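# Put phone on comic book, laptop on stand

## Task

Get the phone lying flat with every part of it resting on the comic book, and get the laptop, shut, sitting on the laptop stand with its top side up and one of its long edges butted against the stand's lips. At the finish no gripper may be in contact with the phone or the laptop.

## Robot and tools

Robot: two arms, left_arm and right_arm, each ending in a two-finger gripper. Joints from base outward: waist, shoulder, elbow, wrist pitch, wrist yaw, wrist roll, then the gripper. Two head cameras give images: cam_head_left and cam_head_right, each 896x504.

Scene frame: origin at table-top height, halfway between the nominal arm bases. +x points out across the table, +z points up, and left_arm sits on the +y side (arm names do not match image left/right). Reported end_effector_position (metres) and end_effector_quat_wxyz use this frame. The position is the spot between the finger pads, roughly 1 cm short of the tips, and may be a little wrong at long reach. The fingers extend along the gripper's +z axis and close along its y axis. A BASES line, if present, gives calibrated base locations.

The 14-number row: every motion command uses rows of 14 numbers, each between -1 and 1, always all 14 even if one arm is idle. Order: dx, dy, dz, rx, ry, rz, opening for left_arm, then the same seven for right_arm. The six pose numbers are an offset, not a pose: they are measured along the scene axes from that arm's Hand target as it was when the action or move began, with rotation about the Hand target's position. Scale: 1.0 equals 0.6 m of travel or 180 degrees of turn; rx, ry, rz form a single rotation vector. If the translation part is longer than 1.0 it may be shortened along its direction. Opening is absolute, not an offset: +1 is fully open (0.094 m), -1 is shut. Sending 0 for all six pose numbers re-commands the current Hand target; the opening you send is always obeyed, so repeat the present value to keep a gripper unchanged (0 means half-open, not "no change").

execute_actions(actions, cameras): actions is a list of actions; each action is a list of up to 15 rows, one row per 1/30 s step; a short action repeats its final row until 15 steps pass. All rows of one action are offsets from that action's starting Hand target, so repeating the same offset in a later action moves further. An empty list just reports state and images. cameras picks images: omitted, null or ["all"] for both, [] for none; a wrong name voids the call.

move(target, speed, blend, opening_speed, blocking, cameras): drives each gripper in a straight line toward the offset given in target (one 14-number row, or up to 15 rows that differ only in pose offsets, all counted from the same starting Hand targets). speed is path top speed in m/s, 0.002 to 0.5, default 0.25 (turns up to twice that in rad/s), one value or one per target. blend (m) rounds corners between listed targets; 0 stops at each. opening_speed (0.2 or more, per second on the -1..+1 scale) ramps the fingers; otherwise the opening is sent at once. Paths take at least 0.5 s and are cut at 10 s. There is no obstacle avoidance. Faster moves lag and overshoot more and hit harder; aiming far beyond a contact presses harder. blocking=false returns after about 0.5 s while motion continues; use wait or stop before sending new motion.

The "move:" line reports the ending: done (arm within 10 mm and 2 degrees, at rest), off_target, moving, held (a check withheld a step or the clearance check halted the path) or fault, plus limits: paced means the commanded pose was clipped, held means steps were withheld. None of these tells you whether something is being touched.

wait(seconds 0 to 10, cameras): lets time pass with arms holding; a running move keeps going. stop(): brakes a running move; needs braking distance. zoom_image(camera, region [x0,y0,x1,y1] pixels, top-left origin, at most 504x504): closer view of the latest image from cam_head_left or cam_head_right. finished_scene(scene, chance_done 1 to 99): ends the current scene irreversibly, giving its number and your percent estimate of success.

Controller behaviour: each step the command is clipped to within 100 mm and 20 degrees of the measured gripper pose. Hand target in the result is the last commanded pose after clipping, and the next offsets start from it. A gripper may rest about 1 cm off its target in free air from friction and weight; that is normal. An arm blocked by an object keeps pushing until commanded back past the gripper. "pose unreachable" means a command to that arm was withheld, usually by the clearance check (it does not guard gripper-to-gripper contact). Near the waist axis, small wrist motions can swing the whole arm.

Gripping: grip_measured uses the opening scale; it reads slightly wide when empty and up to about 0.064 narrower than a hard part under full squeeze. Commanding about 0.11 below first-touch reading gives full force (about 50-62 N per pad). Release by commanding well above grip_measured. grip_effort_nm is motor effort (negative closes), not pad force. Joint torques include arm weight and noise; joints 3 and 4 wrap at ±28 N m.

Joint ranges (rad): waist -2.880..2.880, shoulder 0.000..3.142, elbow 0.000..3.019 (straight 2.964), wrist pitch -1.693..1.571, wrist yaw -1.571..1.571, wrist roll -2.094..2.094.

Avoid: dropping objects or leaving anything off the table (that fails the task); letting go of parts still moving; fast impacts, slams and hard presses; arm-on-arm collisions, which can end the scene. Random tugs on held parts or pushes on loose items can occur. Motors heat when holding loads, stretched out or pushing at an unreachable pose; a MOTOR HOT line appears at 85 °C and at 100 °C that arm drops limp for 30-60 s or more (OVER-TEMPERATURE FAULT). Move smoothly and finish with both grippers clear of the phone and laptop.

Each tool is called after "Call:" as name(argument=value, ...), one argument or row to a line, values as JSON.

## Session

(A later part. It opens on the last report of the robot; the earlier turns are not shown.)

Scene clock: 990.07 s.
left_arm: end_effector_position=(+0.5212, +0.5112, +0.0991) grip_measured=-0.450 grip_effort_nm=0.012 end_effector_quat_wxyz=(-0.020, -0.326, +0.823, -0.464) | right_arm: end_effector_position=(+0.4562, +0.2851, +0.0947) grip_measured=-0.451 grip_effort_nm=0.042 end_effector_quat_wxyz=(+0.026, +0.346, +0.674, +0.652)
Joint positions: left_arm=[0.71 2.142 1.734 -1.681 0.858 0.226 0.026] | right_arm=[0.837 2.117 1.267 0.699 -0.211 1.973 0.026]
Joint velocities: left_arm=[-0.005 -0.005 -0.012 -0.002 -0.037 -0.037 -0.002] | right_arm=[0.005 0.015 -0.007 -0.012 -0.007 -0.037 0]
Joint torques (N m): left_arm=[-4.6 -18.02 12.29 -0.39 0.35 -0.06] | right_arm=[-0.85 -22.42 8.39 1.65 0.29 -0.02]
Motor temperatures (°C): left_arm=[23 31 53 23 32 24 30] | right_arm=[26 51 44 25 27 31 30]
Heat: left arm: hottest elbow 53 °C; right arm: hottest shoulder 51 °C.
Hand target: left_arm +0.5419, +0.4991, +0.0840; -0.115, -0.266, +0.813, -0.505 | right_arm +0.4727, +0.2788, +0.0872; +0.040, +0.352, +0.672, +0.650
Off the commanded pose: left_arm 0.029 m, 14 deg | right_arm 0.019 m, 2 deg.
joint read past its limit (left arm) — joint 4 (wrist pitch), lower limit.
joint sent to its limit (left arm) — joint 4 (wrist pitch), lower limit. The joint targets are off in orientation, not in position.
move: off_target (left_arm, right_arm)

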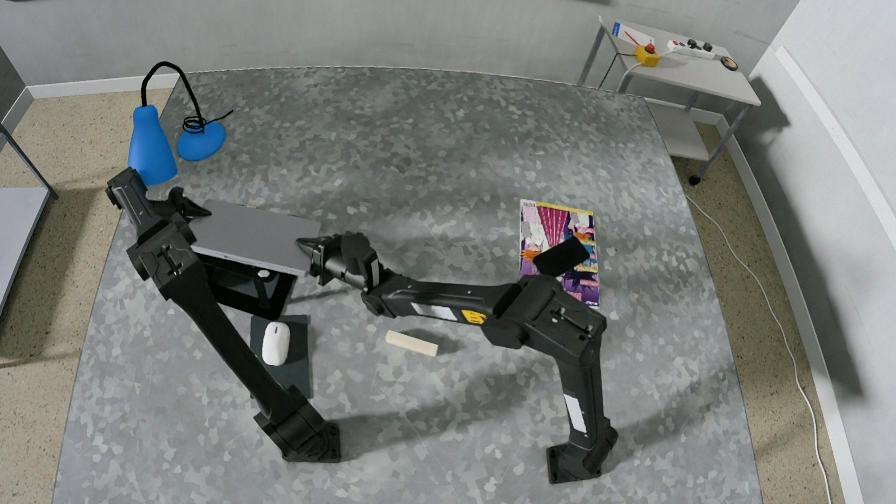

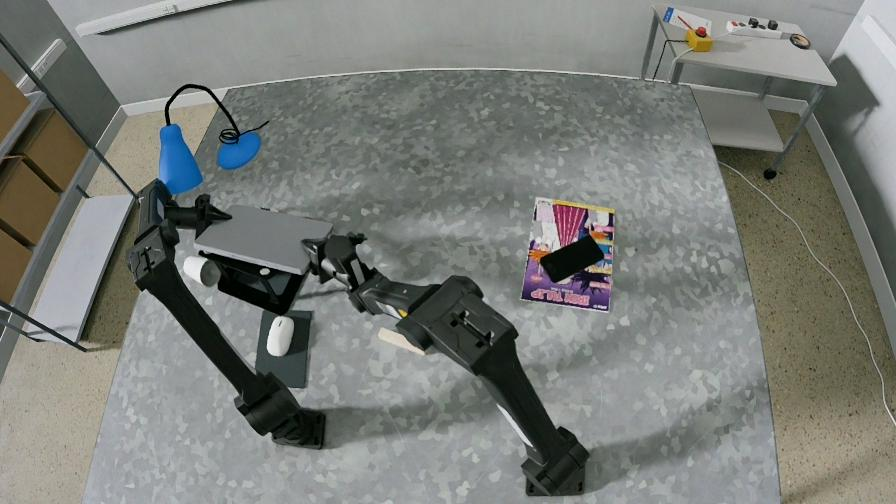

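Call:
zoom_image(
  camera="cam_head_left",
  region=[190, 190, 330, 290],
)

Call:
zoom_image(
  camera="cam_head_right",
  region=[190, 190, 350, 290],
)

Scaled by 3.600.

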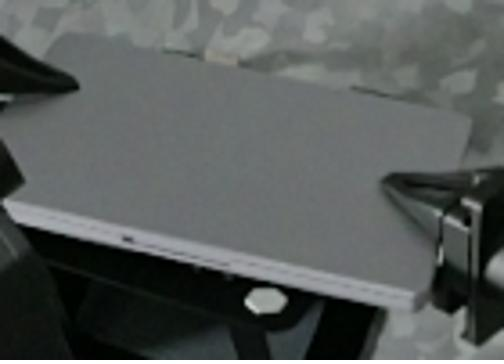

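Scaled by 3.150.

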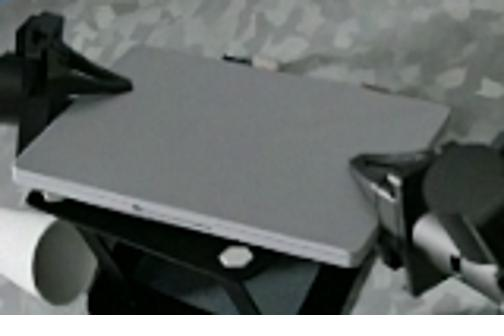

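Call:
move(
  target=[0, 0, 0, 0, 0, 0, -0.45, -0.08, -0.15, 0.025, 0, 0.0, 0.0, -0.3],
  speed=0.08,
  opening_speed=0.5,
)

Call:
zoom_image(
  camera="cam_head_left",
  region=[190, 190, 330, 290],
)

Call:
zoom_image(
  camera="cam_head_right",
  region=[190, 190, 350, 290],
)

Scene clock: 1001.20 s.
left_arm: end_effector_position=(+0.5211, +0.5112, +0.0991) grip_measured=-0.449 grip_effort_nm=-0.012 end_effector_quat_wxyz=(-0.019, -0.324, +0.824, -0.464) | right_arm: end_effector_position=(+0.4207, +0.1977, +0.0937) grip_measured=-0.301 grip_effort_nm=0.071 end_effector_quat_wxyz=(+0.032, +0.356, +0.678, +0.643)
Joint positions: left_arm=[0.71 2.142 1.734 -1.681 0.857 0.232 0.026] | right_arm=[0.781 1.963 0.979 0.805 -0.247 1.96 0.033]
Joint velocities: left_arm=[-0.015 0.005 0.002 -0.012 0.066 0.007 -0.001] | right_arm=[-0.005 0.005 -0.017 -0.007 0.051 -0.051 0]
Joint torques (N m): left_arm=[-4.84 -17.96 12.14 -0.65 0.33 -0.11] | right_arm=[-0.32 -22.24 5.14 2.25 -0.1 0.02]
Motor temperatures (°C): left_arm=[23 31 51 23 31 24 30] | right_arm=[26 50 44 25 27 30 29]
Heat: left arm: hottest elbow 51 °C; right arm: hottest shoulder 50 °C.
Hand target: left_arm +0.5419, +0.4991, +0.0839; -0.115, -0.266, +0.813, -0.505 | right_arm +0.4235, +0.1897, +0.1033; +0.040, +0.352, +0.672, +0.650
Off the commanded pose: left_arm 0.028 m, 14 deg | right_arm 0.013 m, 1 deg.
joint read past its limit (left arm) — joint 4 (wrist pitch), lower limit.
joint sent to its limit (left arm) — joint 4 (wrist pitch), lower limit. The joint targets are off in orientation, not in position.
move: off_target (left_arm, right_arm)

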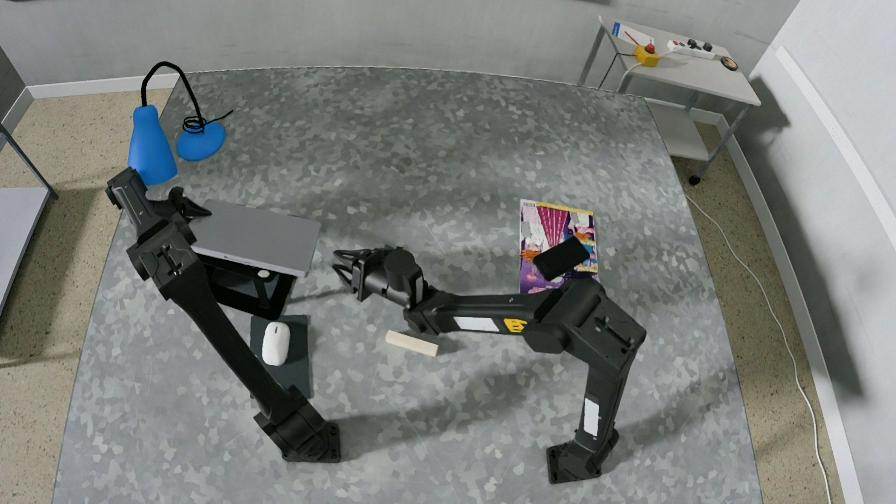

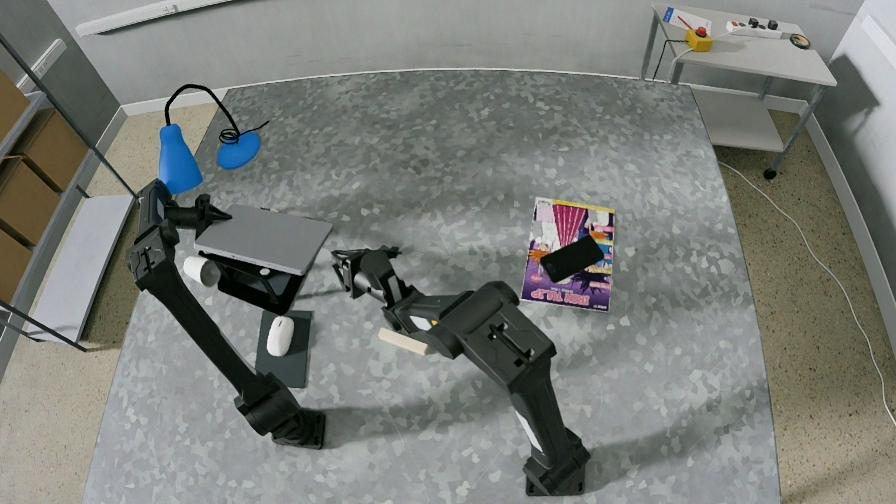

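Scaled by 3.600.

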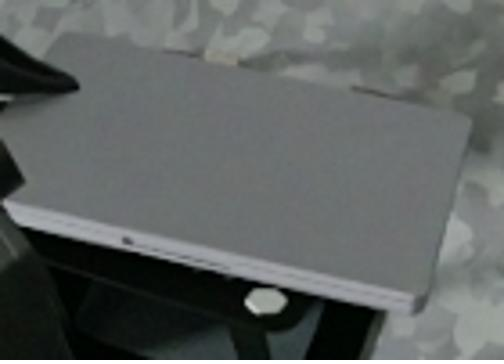

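Scaled by 3.150.

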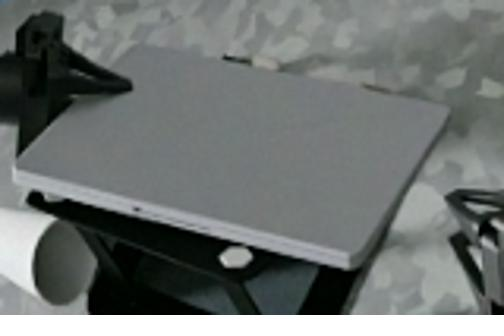

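Call:
move(
  target=[0, 0, 0, 0, 0, 0, -0.25, 0, 0, 0, 0, 0.0, 0.0, -0.3],
  opening_speed=0.4,
  cameras=[],
)

Call:
move(
  target=[-0.04, 0.13, 0.12, 0, 0, 0, -0.25, 0, 0, 0, 0, 0.0, 0.0, -0.3],
  speed=0.06,
)

Call:
zoom_image(
  camera="cam_head_left",
  region=[100, 150, 340, 330],
)

Call:
zoom_image(
  camera="cam_head_right",
  region=[110, 160, 350, 330],
)

Scene clock: 1008.43 s.
left_arm: end_effector_position=(+0.5200, +0.5116, +0.0981) grip_measured=-0.252 grip_effort_nm=0.100 end_effector_quat_wxyz=(-0.021, -0.323, +0.826, -0.461) | right_arm: end_effector_position=(+0.4204, +0.1974, +0.0932) grip_measured=-0.301 grip_effort_nm=0.066 end_effector_quat_wxyz=(+0.032, +0.356, +0.678, +0.642)
Joint positions: left_arm=[0.71 2.142 1.734 -1.681 0.848 0.232 0.035] | right_arm=[0.781 1.963 0.978 0.805 -0.247 1.96 0.033]
Joint velocities: left_arm=[-0.015 -0.005 -0.002 -0.002 -0.007 -0.051 0] | right_arm=[-0.015 -0.005 -0.007 0.007 -0.051 -0.037 -0.001]
Joint torques (N m): left_arm=[-4.54 -17.67 12.27 -0.5 0.65 -0.09] | right_arm=[-0.26 -22.12 5.27 2.26 -0.08 0.02]
Motor temperatures (°C): left_arm=[23 31 50 23 31 24 29] | right_arm=[26 49 43 25 27 29 28]
Heat: left arm: hottest elbow 50 °C; right arm: hottest shoulder 49 °C.
Hand target: left_arm +0.5419, +0.4991, +0.0839; -0.115, -0.266, +0.813, -0.505 | right_arm +0.4236, +0.1897, +0.1033; +0.040, +0.352, +0.672, +0.650
Off the commanded pose: left_arm 0.029 m, 14 deg | right_arm 0.013 m, 2 deg.
joint read past its limit (left arm) — joint 4 (wrist pitch), lower limit.
joint sent to its limit (left arm) — joint 4 (wrist pitch), lower limit. The joint targets are off in orientation, not in position.
move: off_target (left_arm, right_arm)
No camera images: "cameras" was empty.

Scene clock: 1010.83 s.
left_arm: end_effector_position=(+0.5078, +0.5592, +0.1205) grip_measured=-0.251 grip_effort_nm=0.095 end_effector_quat_wxyz=(+0.007, -0.364, +0.822, -0.437) | right_arm: end_effector_position=(+0.4204, +0.1974, +0.0932) grip_measured=-0.301 grip_effort_nm=0.066 end_effector_quat_wxyz=(+0.032, +0.356, +0.678, +0.642)
Joint positions: left_arm=[0.782 2.119 1.786 -1.676 0.821 0.17 0.035] | right_arm=[0.781 1.963 0.978 0.805 -0.247 1.96 0.033]
Joint velocities: left_arm=[-0.015 -0.005 -0.012 -0.022 -0.022 0.022 0.001] | right_arm=[-0.005 -0.015 -0.022 -0.002 0.022 0.051 0]
Joint torques (N m): left_arm=[-0.21 -24.47 14.3 -0.59 0.54 -0.05] | right_arm=[-0.38 -22.12 5.26 2.26 -0.08 0.02]
Motor temperatures (°C): left_arm=[23 32 50 23 31 24 29] | right_arm=[26 49 43 25 27 29 28]
Heat: left arm: hottest elbow 50 °C; right arm: hottest shoulder 49 °C.
Hand target: left_arm +0.5178, +0.5780, +0.1550; -0.114, -0.267, +0.812, -0.506 | right_arm +0.4236, +0.1897, +0.1033; +0.040, +0.352, +0.672, +0.650
Off the commanded pose: left_arm 0.041 m, 20 deg | right_arm 0.013 m, 2 deg.
joint sent to its limit (left arm) — joint 4 (wrist pitch), lower limit. The joint targets are off in orientation, not in position.
move: off_target (left_arm, right_arm)

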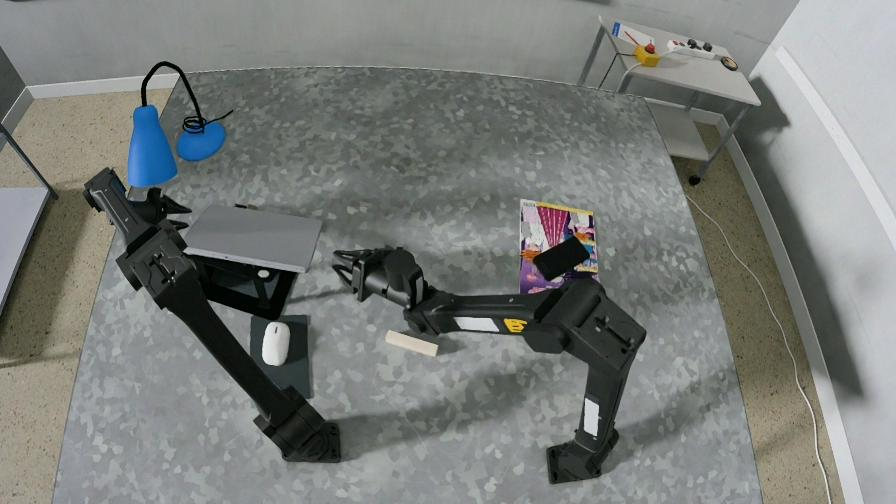

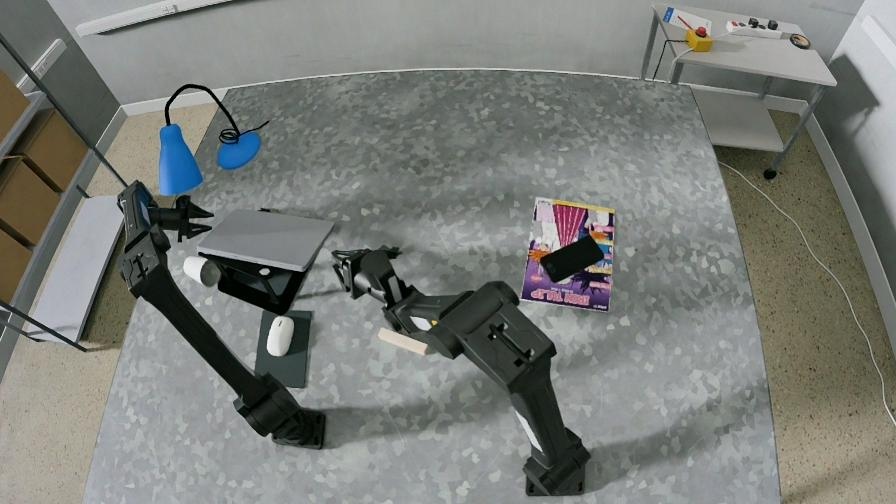

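Scaled by 2.100.

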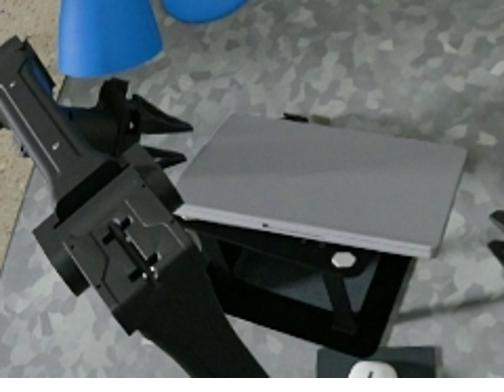

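Scaled by 2.100.

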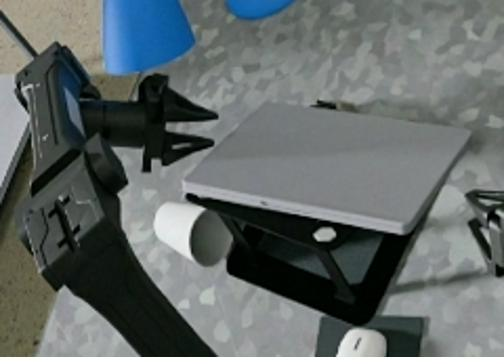

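Call:
move(
  target=[0, 0.03, 0.25, 0,0,0, -0.25, 0,0,0,0,0,0,-0.3],
  speed=0.12,
)

Scene clock: 1027.10 s.
left_arm: end_effector_position=(+0.5083, +0.5892, +0.2831) grip_measured=-0.251 grip_effort_nm=0.095 end_effector_quat_wxyz=(+0.111, -0.453, +0.763, -0.448) | right_arm: end_effector_position=(+0.4204, +0.1974, +0.0932) grip_measured=-0.301 grip_effort_nm=0.071 end_effector_quat_wxyz=(+0.032, +0.356, +0.678, +0.642)
Joint positions: left_arm=[0.842 1.912 1.887 -1.678 0.953 -0.131 0.035] | right_arm=[0.781 1.963 0.978 0.805 -0.247 1.96 0.033]
Joint velocities: left_arm=[-0.005 -0.005 0.007 -0.002 -0.037 -0.051 0.001] | right_arm=[0.015 -0.005 -0.002 -0.002 -0.007 -0.022 0]
Joint torques (N m): left_arm=[-1.79 -20.89 15.68 -0.03 0.45 0.17] | right_arm=[-0.32 -22.01 5.24 2.25 -0.08 0.02]
Motor temperatures (°C): left_arm=[22 33 49 23 31 24 29] | right_arm=[26 48 42 25 26 29 28]
Heat: left arm: hottest elbow 49 °C; right arm: hottest shoulder 48 °C.
Hand target: left_arm +0.5170, +0.5974, +0.3050; -0.019, -0.351, +0.799, -0.488 | right_arm +0.4236, +0.1897, +0.1033; +0.040, +0.352, +0.672, +0.650
Off the commanded pose: left_arm 0.025 m, 35 deg; orientation clipped | right_arm 0.013 m, 1 deg.
joint sent to its limit (left arm) — joint 4 (wrist pitch), lower limit. The joint targets are off in orientation, not in position.
move: off_target (left_arm, right_arm); limits=paced

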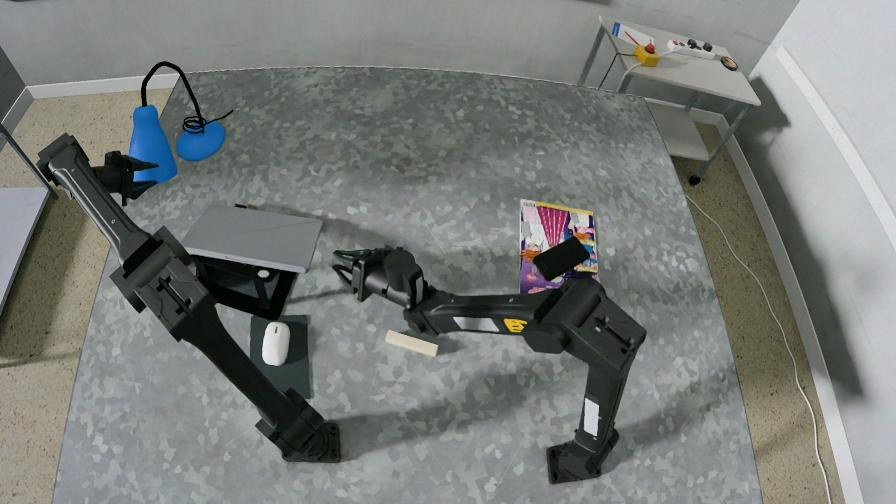

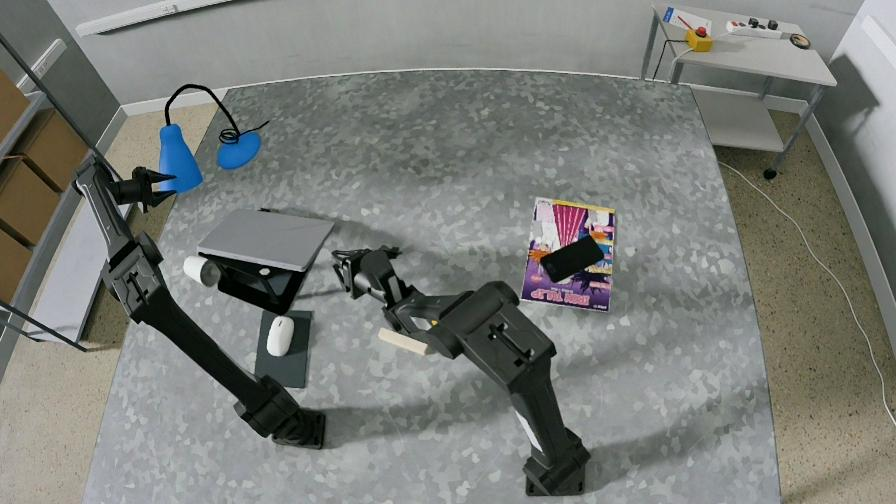

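Call:
zoom_image(
  camera="cam_head_left",
  region=[170, 180, 350, 330],
)

Call:
zoom_image(
  camera="cam_head_right",
  region=[170, 190, 350, 330],
)

Scaled by 2.800.

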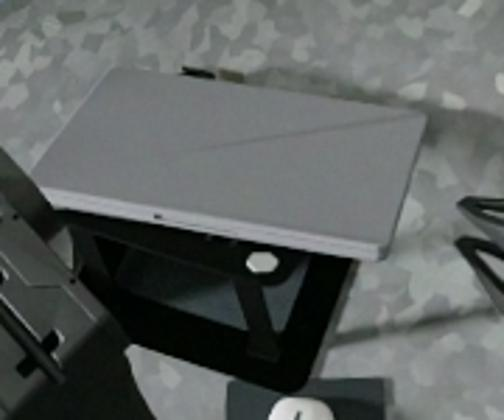

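Scaled by 2.800.

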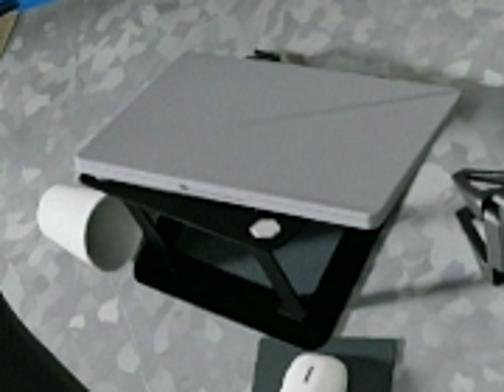

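Call:
zoom_image(
  camera="cam_head_left",
  region=[200, 190, 330, 240],
)

Call:
zoom_image(
  camera="cam_head_right",
  region=[220, 195, 350, 245],
)

Scaled by 3.877.

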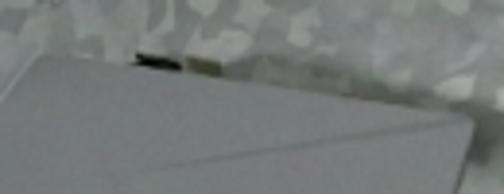

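Scaled by 3.877.

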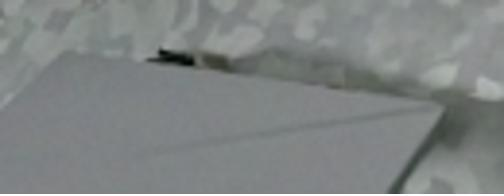

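Call:
move(
  target=[-0.362, -0.328, 0.03, 0.149,0.023,0.285, -0.9, -0.12,-0.25,0.25,0,0,0,-0.3],
  speed=0.15,
)

Scene clock: 1058.63 s.
left_arm: end_effector_position=(+0.2989, +0.4092, +0.3268) grip_measured=-0.898 grip_effort_nm=-0.081 end_effector_quat_wxyz=(-0.255, +0.671, -0.652, +0.244) | right_arm: end_effector_position=(+0.3528, +0.0494, +0.2616) grip_measured=-0.301 grip_effort_nm=0.066 end_effector_quat_wxyz=(+0.037, +0.346, +0.669, +0.657)
Joint positions: left_arm=[0.79 0.805 0.984 -1.193 0.485 -0.924 0.005] | right_arm=[0.625 1.275 0.672 0.456 -0.403 1.934 0.033]
Joint velocities: left_arm=[0.015 -0.015 -0.007 -0.007 0.037 -0.037 -0.001] | right_arm=[0.005 0.015 0.002 -0.007 0.051 -0.066 0]
Joint torques (N m): left_arm=[-2.73 -4.37 10.03 0.75 0.11 -0.04] | right_arm=[-0.32 -12.22 7.42 1.24 -0.11 0.03]
Motor temperatures (°C): left_arm=[22 31 48 23 30 24 29] | right_arm=[26 46 40 25 26 28 28]
Heat: left arm: hottest elbow 48 °C; right arm: hottest shoulder 46 °C.
Hand target: left_arm +0.2987, +0.4030, +0.3228; -0.247, +0.672, -0.653, +0.246 | right_arm +0.3521, +0.0410, +0.2549; +0.040, +0.352, +0.672, +0.650
Off the commanded pose: left_arm 0.009 m, 1 deg | right_arm 0.013 m, 1 deg.
move: off_target (right_arm)

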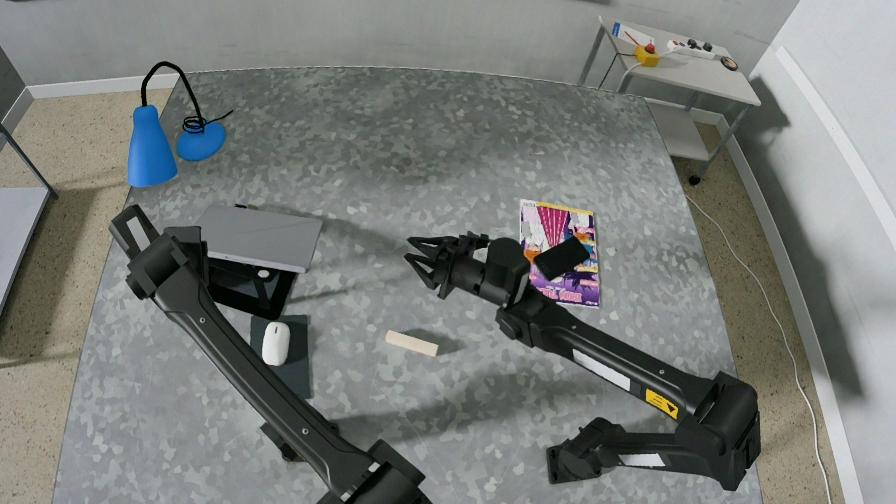

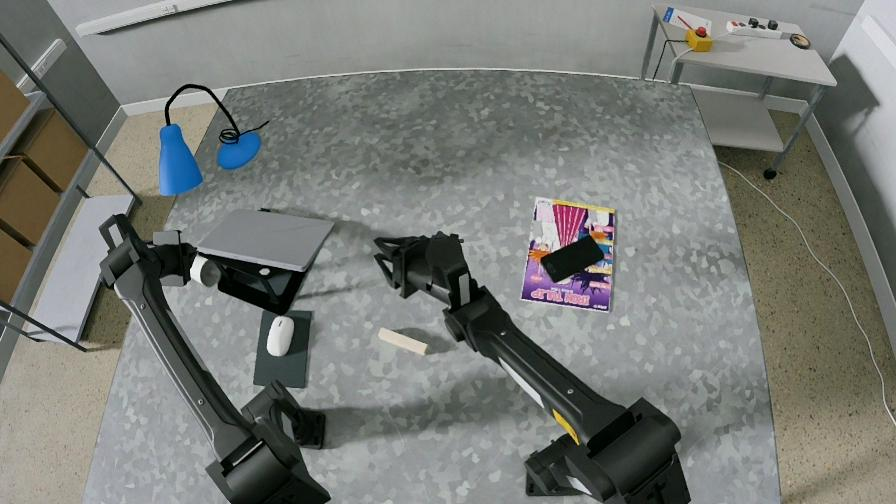

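Call:
move(
  target=[0.02, -0.03, -0.2, 0,0,0, -0.95, 0,0,0,0,0,0,-0.3],
  speed=0.15,
)

Call:
zoom_image(
  camera="cam_head_right",
  region=[130, 190, 350, 330],
)

Call:
zoom_image(
  camera="cam_head_left",
  region=[130, 180, 350, 330],
)

Scene clock: 1064.10 s.
left_arm: end_effector_position=(+0.3078, +0.3874, +0.2024) grip_measured=-0.948 grip_effort_nm=-0.085 end_effector_quat_wxyz=(-0.241, +0.677, -0.652, +0.244) | right_arm: end_effector_position=(+0.3528, +0.0493, +0.2615) grip_measured=-0.301 grip_effort_nm=0.066 end_effector_quat_wxyz=(+0.037, +0.346, +0.669, +0.656)
Joint positions: left_arm=[0.691 0.778 0.651 -0.875 0.433 -1.017 0.002] | right_arm=[0.625 1.275 0.672 0.456 -0.403 1.933 0.033]
Joint velocities: left_arm=[-0.005 -0.005 -0.002 0.017 -0.007 0.051 0] | right_arm=[-0.015 -0.015 0.017 0.007 -0.022 0.066 0.002]
Joint torques (N m): left_arm=[-2.61 -5.6 10.21 1.74 0.03 -0.08] | right_arm=[-0.38 -12.22 7.43 1.25 -0.1 0.02]
Motor temperatures (°C): left_arm=[22 31 48 23 30 24 29] | right_arm=[26 46 40 25 26 28 28]
Heat: left arm: hottest elbow 48 °C; right arm: hottest shoulder 46 °C.
Hand target: left_arm +0.3102, +0.3842, +0.2029; -0.247, +0.672, -0.653, +0.246 | right_arm +0.3521, +0.0410, +0.2549; +0.040, +0.352, +0.672, +0.650
Off the commanded pose: left_arm 0.004 m, 1 deg | right_arm 0.011 m, 1 deg.
move: off_target (right_arm)

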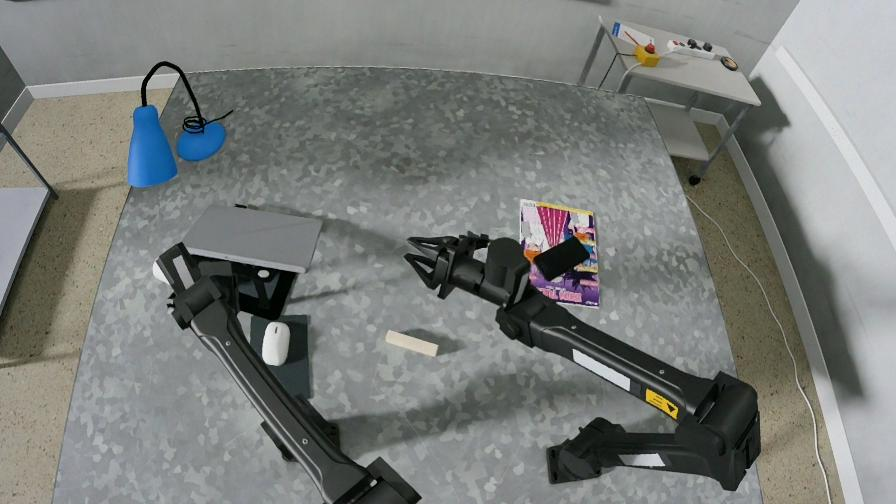

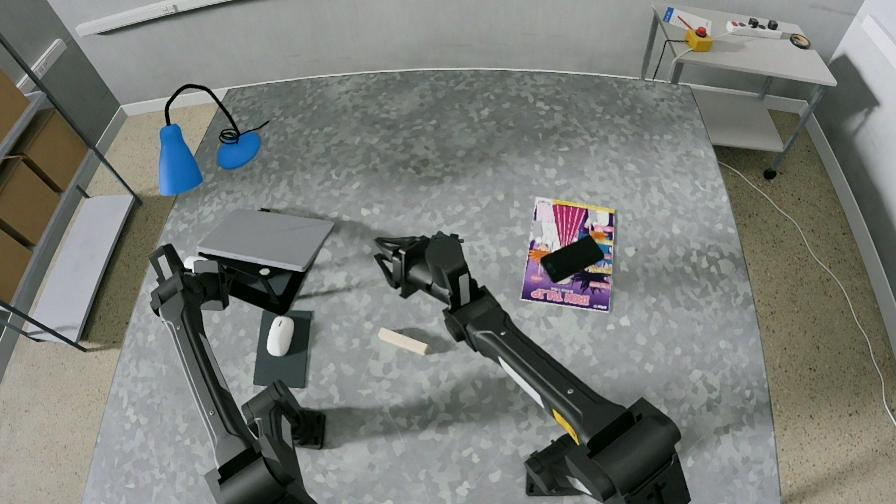

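Scaled by 2.291.

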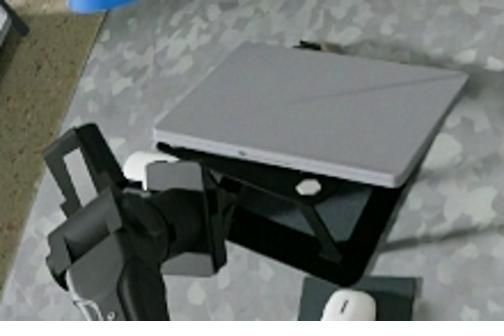

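Scaled by 2.291.

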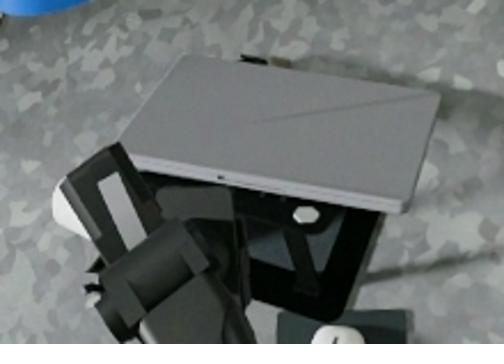

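Call:
move(
  target=[0.025, 0, -0.1, 0,0,0, -0.95, 0,0,0,0,0,0,-0.3],
  speed=0.1,
)

Call:
zoom_image(
  camera="cam_head_right",
  region=[150, 200, 350, 330],
)

Call:
zoom_image(
  camera="cam_head_left",
  region=[150, 190, 350, 330],
)

Scene clock: 1070.70 s.
left_arm: end_effector_position=(+0.3218, +0.3867, +0.1478) grip_measured=-0.948 grip_effort_nm=-0.085 end_effector_quat_wxyz=(-0.250, +0.673, -0.651, +0.245) | right_arm: end_effector_position=(+0.3528, +0.0493, +0.2615) grip_measured=-0.301 grip_effort_nm=0.061 end_effector_quat_wxyz=(+0.037, +0.346, +0.669, +0.656)
Joint positions: left_arm=[0.648 0.846 0.525 -0.645 0.408 -1.057 0.002] | right_arm=[0.625 1.275 0.672 0.456 -0.403 1.933 0.033]
Joint velocities: left_arm=[-0.015 -0.005 0.012 -0.002 0.022 0.081 0.001] | right_arm=[-0.005 -0.015 -0.002 0.007 0.022 0.037 0]
Joint torques (N m): left_arm=[-1.9 -3.43 10.1 1.85 0.05 -0.04] | right_arm=[-0.32 -12.22 7.42 1.24 -0.1 0.02]
Motor temperatures (°C): left_arm=[22 31 47 23 30 24 29] | right_arm=[26 46 40 25 26 28 27]
Heat: left arm: hottest elbow 47 °C; right arm: hottest shoulder 46 °C.
Hand target: left_arm +0.3248, +0.3837, +0.1432; -0.247, +0.673, -0.653, +0.247 | right_arm +0.3521, +0.0410, +0.2549; +0.040, +0.352, +0.672, +0.650
Off the commanded pose: left_arm 0.006 m, 0 deg | right_arm 0.011 m, 1 deg.
move: off_target (right_arm)

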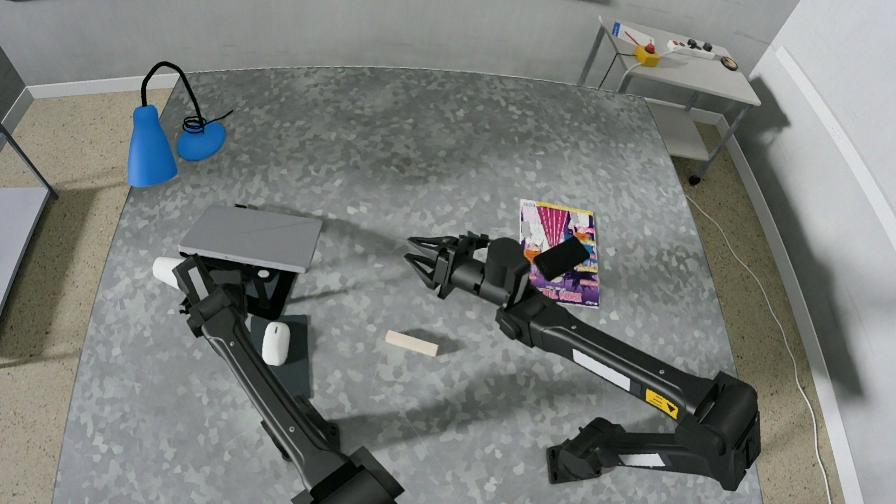

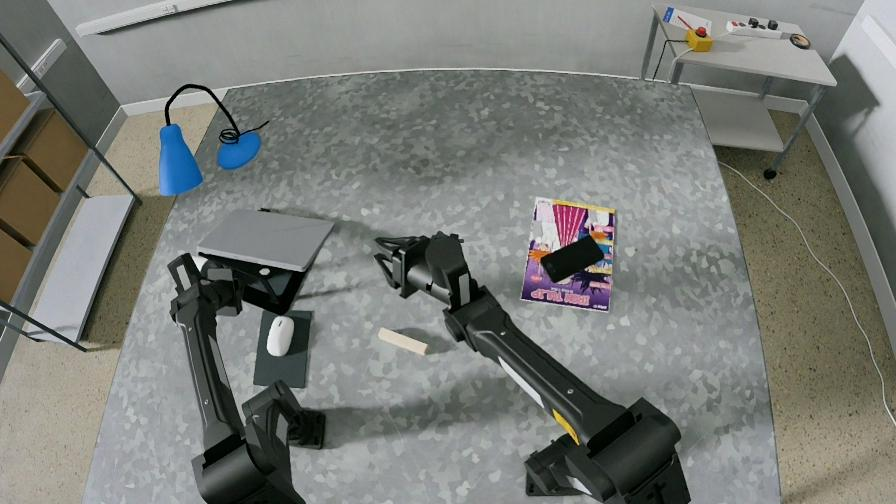

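Scaled by 2.520.

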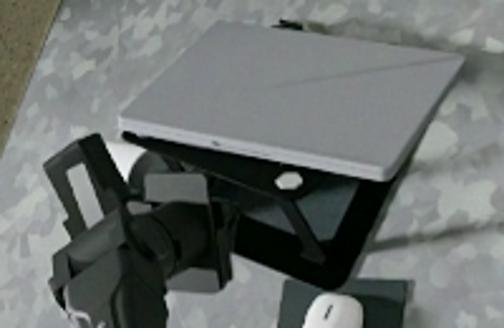

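Scaled by 2.520.

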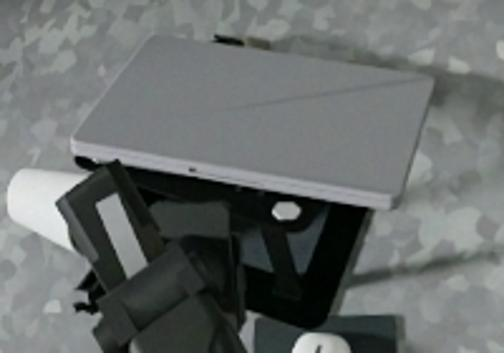

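Call:
move(
  target=[0.05, -0.008, 0.0, 0,0,0, -0.95, 0,0,0,0,0,0,-0.3],
  speed=0.05,
)

Call:
zoom_image(
  camera="cam_head_right",
  region=[150, 200, 350, 330],
)

Call:
zoom_image(
  camera="cam_head_left",
  region=[150, 190, 350, 330],
)

Scene clock: 1075.73 s.
left_arm: end_effector_position=(+0.3425, +0.3758, +0.1325) grip_measured=-0.948 grip_effort_nm=-0.081 end_effector_quat_wxyz=(-0.235, +0.679, -0.652, +0.242) | right_arm: end_effector_position=(+0.3528, +0.0493, +0.2615) grip_measured=-0.301 grip_effort_nm=0.071 end_effector_quat_wxyz=(+0.037, +0.346, +0.669, +0.656)
Joint positions: left_arm=[0.557 0.918 0.525 -0.575 0.356 -1.136 0.002] | right_arm=[0.625 1.275 0.672 0.456 -0.403 1.933 0.033]
Joint velocities: left_arm=[-0.005 -0.005 -0.002 -0.032 0.022 -0.022 0] | right_arm=[-0.005 -0.005 0.007 -0.007 0.037 -0.066 0.001]
Joint torques (N m): left_arm=[-2.55 -4.54 12.71 1.89 0.01 0] | right_arm=[-0.32 -12.22 7.45 1.25 -0.1 0.03]
Motor temperatures (°C): left_arm=[22 31 47 24 30 24 29] | right_arm=[26 45 40 25 26 27 27]
Heat: left arm: hottest elbow 47 °C; right arm: hottest shoulder 45 °C.
Hand target: left_arm +0.3548, +0.3784, +0.1433; -0.247, +0.672, -0.652, +0.247 | right_arm +0.3521, +0.0410, +0.2549; +0.040, +0.352, +0.672, +0.650
Off the commanded pose: left_arm 0.017 m, 2 deg | right_arm 0.011 m, 1 deg.
move: off_target (left_arm, right_arm)

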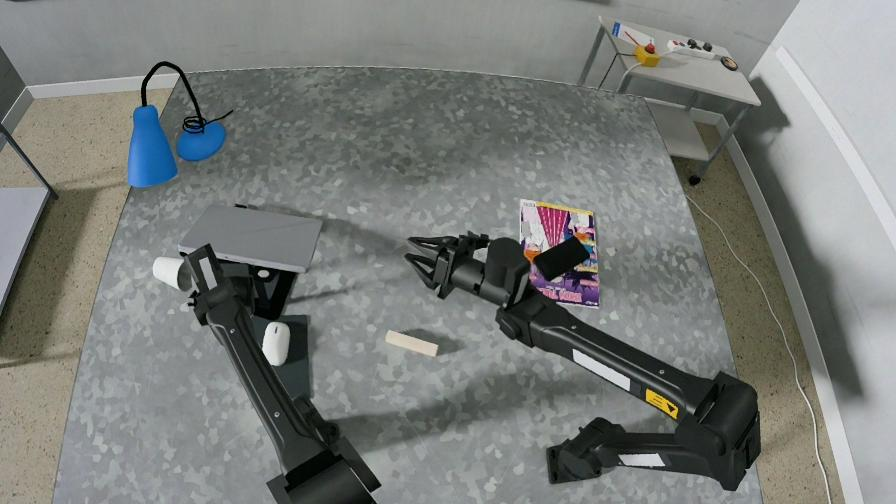

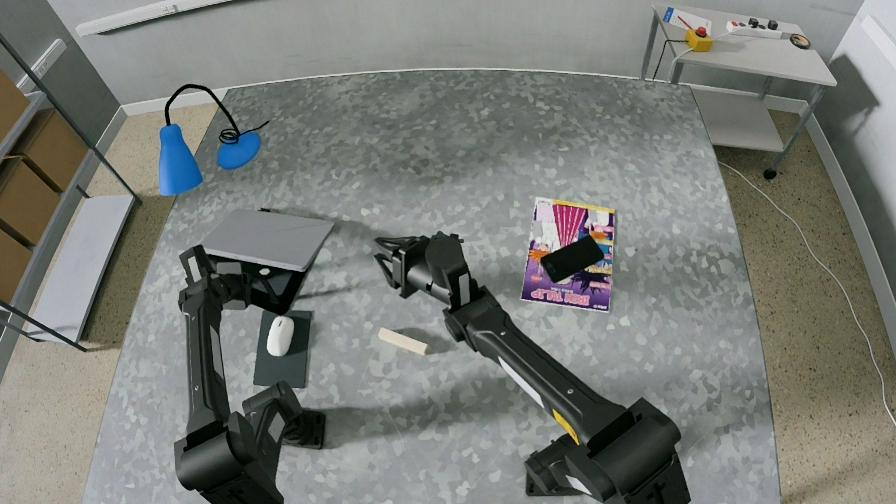

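Scaled by 2.520.

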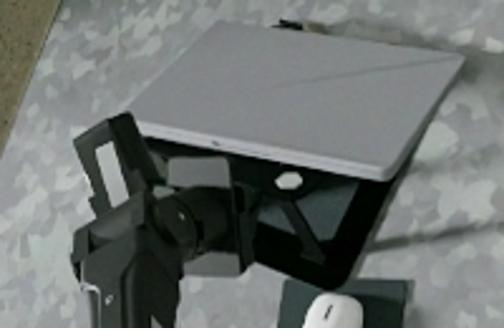

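Scaled by 2.520.

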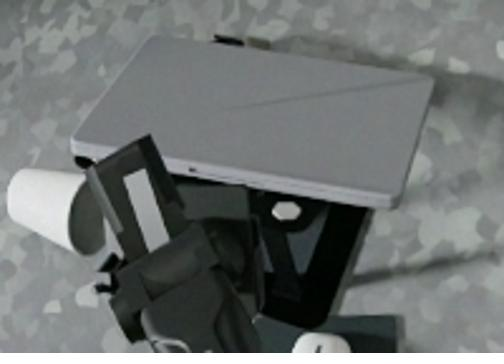

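Call:
move(
  target=[0.033, 0.0, 0.012, 0,0,0, -0.95, 0,0,0,0,0,0,-0.3],
  speed=0.05,
)

Call:
zoom_image(
  camera="cam_head_left",
  region=[150, 190, 350, 330],
)

Scene clock: 1078.73 s.
left_arm: end_effector_position=(+0.3450, +0.3701, +0.1197) grip_measured=-0.948 grip_effort_nm=-0.061 end_effector_quat_wxyz=(-0.215, +0.688, -0.652, +0.233) | right_arm: end_effector_position=(+0.3528, +0.0493, +0.2615) grip_measured=-0.301 grip_effort_nm=0.066 end_effector_quat_wxyz=(+0.037, +0.346, +0.669, +0.656)
Joint positions: left_arm=[0.526 0.955 0.525 -0.574 0.329 -1.167 0.002] | right_arm=[0.625 1.275 0.672 0.456 -0.403 1.933 0.033]
Joint velocities: left_arm=[-0.005 -0.005 0.007 0.007 -0.022 0.022 0] | right_arm=[-0.005 -0.015 0.002 -0.007 -0.051 -0.022 0]
Joint torques (N m): left_arm=[-3.08 -3.84 16.25 1.92 0.13 -0.07] | right_arm=[-0.38 -12.22 7.45 1.22 -0.09 0.02]
Motor temperatures (°C): left_arm=[22 30 47 24 30 24 28] | right_arm=[26 45 40 25 26 27 27]
Heat: left arm: hottest elbow 47 °C; right arm: hottest shoulder 45 °C.
Hand target: left_arm +0.3746, +0.3781, +0.1504; -0.247, +0.672, -0.652, +0.247 | right_arm +0.3521, +0.0410, +0.2549; +0.040, +0.352, +0.672, +0.650
Off the commanded pose: left_arm 0.044 m, 4 deg | right_arm 0.011 m, 1 deg.
move: off_target (left_arm, right_arm)

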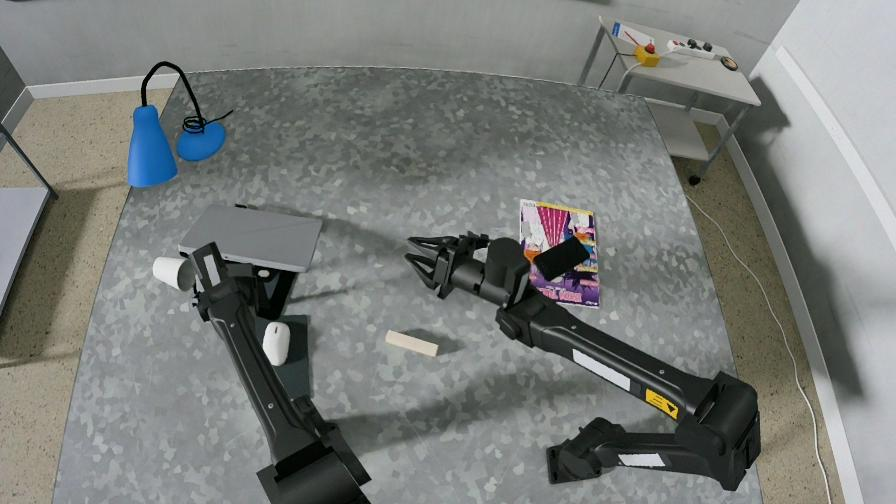

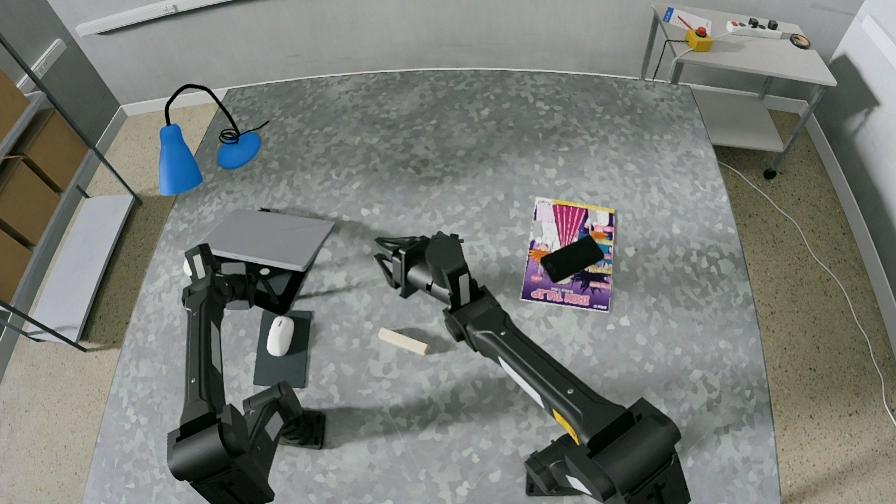

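Scaled by 2.520.

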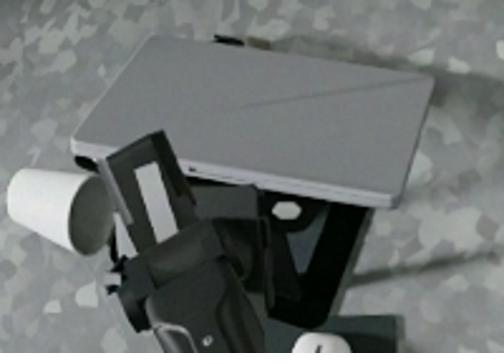

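Call:
move(
  target=[-0.083, 0.0, 0.06, 0,0,0, -0.95, 0,0,0,0,0,0,-0.3],
  speed=0.06,
  cameras=[],
)

Scene clock: 1082.87 s.
left_arm: end_effector_position=(+0.3104, +0.3631, +0.1468) grip_measured=-0.948 grip_effort_nm=-0.056 end_effector_quat_wxyz=(-0.209, +0.685, -0.655, +0.241) | right_arm: end_effector_position=(+0.3528, +0.0493, +0.2615) grip_measured=-0.301 grip_effort_nm=0.066 end_effector_quat_wxyz=(+0.037, +0.346, +0.669, +0.656)
Joint positions: left_arm=[0.599 0.809 0.533 -0.761 0.389 -1.094 0.002] | right_arm=[0.625 1.275 0.672 0.456 -0.403 1.933 0.033]
Joint velocities: left_arm=[0.005 -0.005 -0.002 -0.007 0.051 -0.022 0.001] | right_arm=[0.015 0.005 -0.007 -0.002 -0.051 -0.007 0]
Joint torques (N m): left_arm=[-0.56 -5.07 17.37 0.85 0.29 0.17] | right_arm=[-0.38 -12.22 7.42 1.22 -0.1 0.02]
Motor temperatures (°C): left_arm=[22 30 47 24 30 24 28] | right_arm=[26 45 40 25 26 27 27]
Heat: left arm: hottest elbow 47 °C; right arm: hottest shoulder 45 °C.
Hand target: left_arm +0.3252, +0.3791, +0.1863; -0.247, +0.672, -0.653, +0.247 | right_arm +0.3521, +0.0410, +0.2549; +0.040, +0.352, +0.672, +0.650
Off the commanded pose: left_arm 0.045 m, 5 deg | right_arm 0.011 m, 1 deg.
move: off_target (left_arm, right_arm)
No camera images: "cameras" was empty.

Call:
move(
  target=[0.0, 0.0, 0.06, 0,0,0, -0.95, 0,0,0,0,0,0,-0.3],
  speed=0.06,
  cameras=[],
)

Scene clock: 1085.30 s.
left_arm: end_effector_position=(+0.3129, +0.3650, +0.1819) grip_measured=-0.948 grip_effort_nm=-0.061 end_effector_quat_wxyz=(-0.209, +0.684, -0.656, +0.241) | right_arm: end_effector_position=(+0.3528, +0.0493, +0.2615) grip_measured=-0.301 grip_effort_nm=0.066 end_effector_quat_wxyz=(+0.037, +0.346, +0.669, +0.656)
Joint positions: left_arm=[0.6 0.791 0.62 -0.866 0.389 -1.093 0.002] | right_arm=[0.625 1.275 0.672 0.456 -0.403 1.933 0.033]
Joint velocities: left_arm=[-0.005 0.005 -0.012 -0.007 -0.022 0.007 0.001] | right_arm=[0.005 0.005 -0.002 0.017 0.051 -0.007 0.001]
Joint torques (N m): left_arm=[-0.73 -4.89 17.84 0.81 0.24 0.14] | right_arm=[-0.38 -12.28 7.43 1.25 -0.09 0.02]
Motor temperatures (°C): left_arm=[22 30 47 24 29 24 28] | right_arm=[26 45 40 25 26 27 27]
Heat: left arm: hottest elbow 47 °C; right arm: hottest shoulder 45 °C.
Hand target: left_arm +0.3253, +0.3794, +0.2223; -0.247, +0.672, -0.653, +0.247 | right_arm +0.3521, +0.0410, +0.2549; +0.040, +0.352, +0.672, +0.650
Off the commanded pose: left_arm 0.044 m, 5 deg | right_arm 0.011 m, 1 deg.
move: off_target (left_arm, right_arm)
No camera images: "cameras" was empty.

Call:
move(
  target=[0.09, 0.0, -0.05, 0,0,0, -0.95, 0,0,0,0,0,0,-0.3],
  speed=0.06,
)

Call:
zoom_image(
  camera="cam_head_left",
  region=[150, 190, 350, 330],
)

Scene clock: 1089.60 s.
left_arm: end_effector_position=(+0.3541, +0.3693, +0.1606) grip_measured=-0.948 grip_effort_nm=-0.061 end_effector_quat_wxyz=(-0.216, +0.685, -0.654, +0.237) | right_arm: end_effector_position=(+0.3528, +0.0493, +0.2615) grip_measured=-0.301 grip_effort_nm=0.071 end_effector_quat_wxyz=(+0.037, +0.346, +0.669, +0.656)
Joint positions: left_arm=[0.509 0.924 0.62 -0.691 0.328 -1.178 0.002] | right_arm=[0.625 1.275 0.672 0.456 -0.403 1.933 0.033]
Joint velocities: left_arm=[-0.005 0.005 0.022 0.012 0.022 0.022 0] | right_arm=[0.005 0.005 0.012 0.002 -0.007 -0.007 0.001]
Joint torques (N m): left_arm=[-3.25 -4.78 16.99 1.84 -0.04 -0.05] | right_arm=[-0.26 -12.28 7.43 1.24 -0.09 0.02]
Motor temperatures (°C): left_arm=[22 30 47 24 29 24 28] | right_arm=[26 44 40 25 26 27 27]
Heat: left arm: hottest elbow 47 °C; right arm: hottest shoulder 44 °C.
Hand target: left_arm +0.3791, +0.3783, +0.1924; -0.247, +0.672, -0.652, +0.247 | right_arm +0.3521, +0.0410, +0.2549; +0.040, +0.352, +0.672, +0.650
Off the commanded pose: left_arm 0.042 m, 4 deg | right_arm 0.011 m, 1 deg.
move: off_target (left_arm, right_arm)

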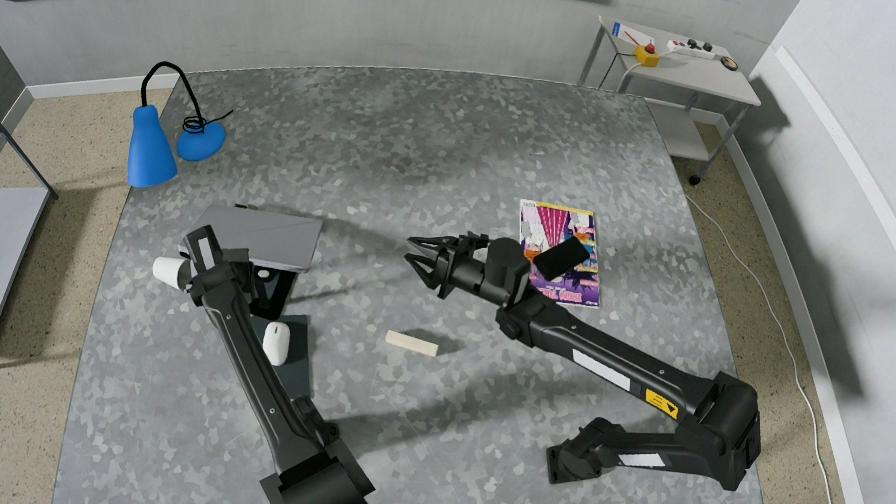

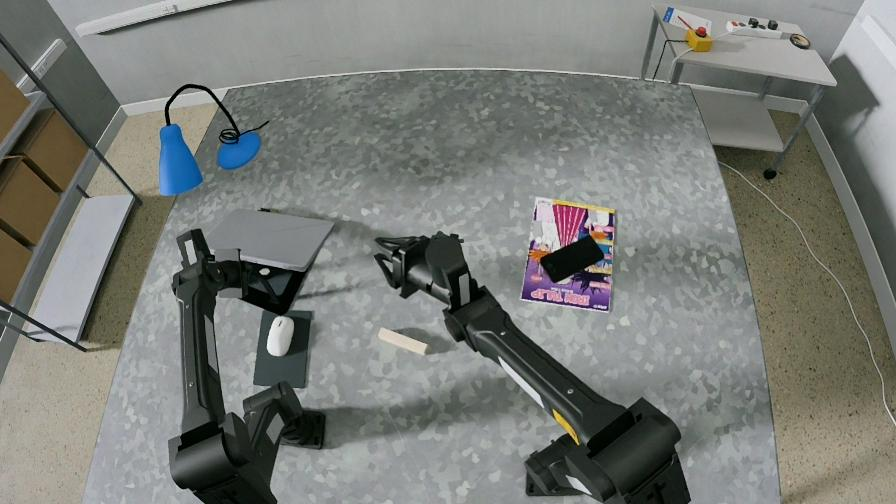

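Scaled by 2.520.

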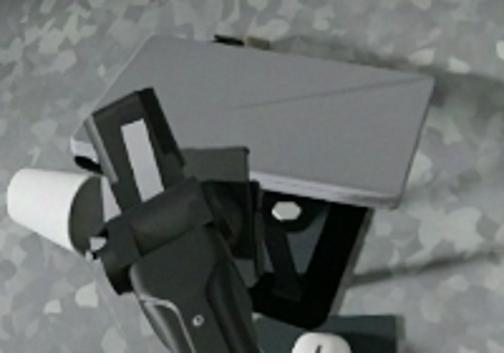

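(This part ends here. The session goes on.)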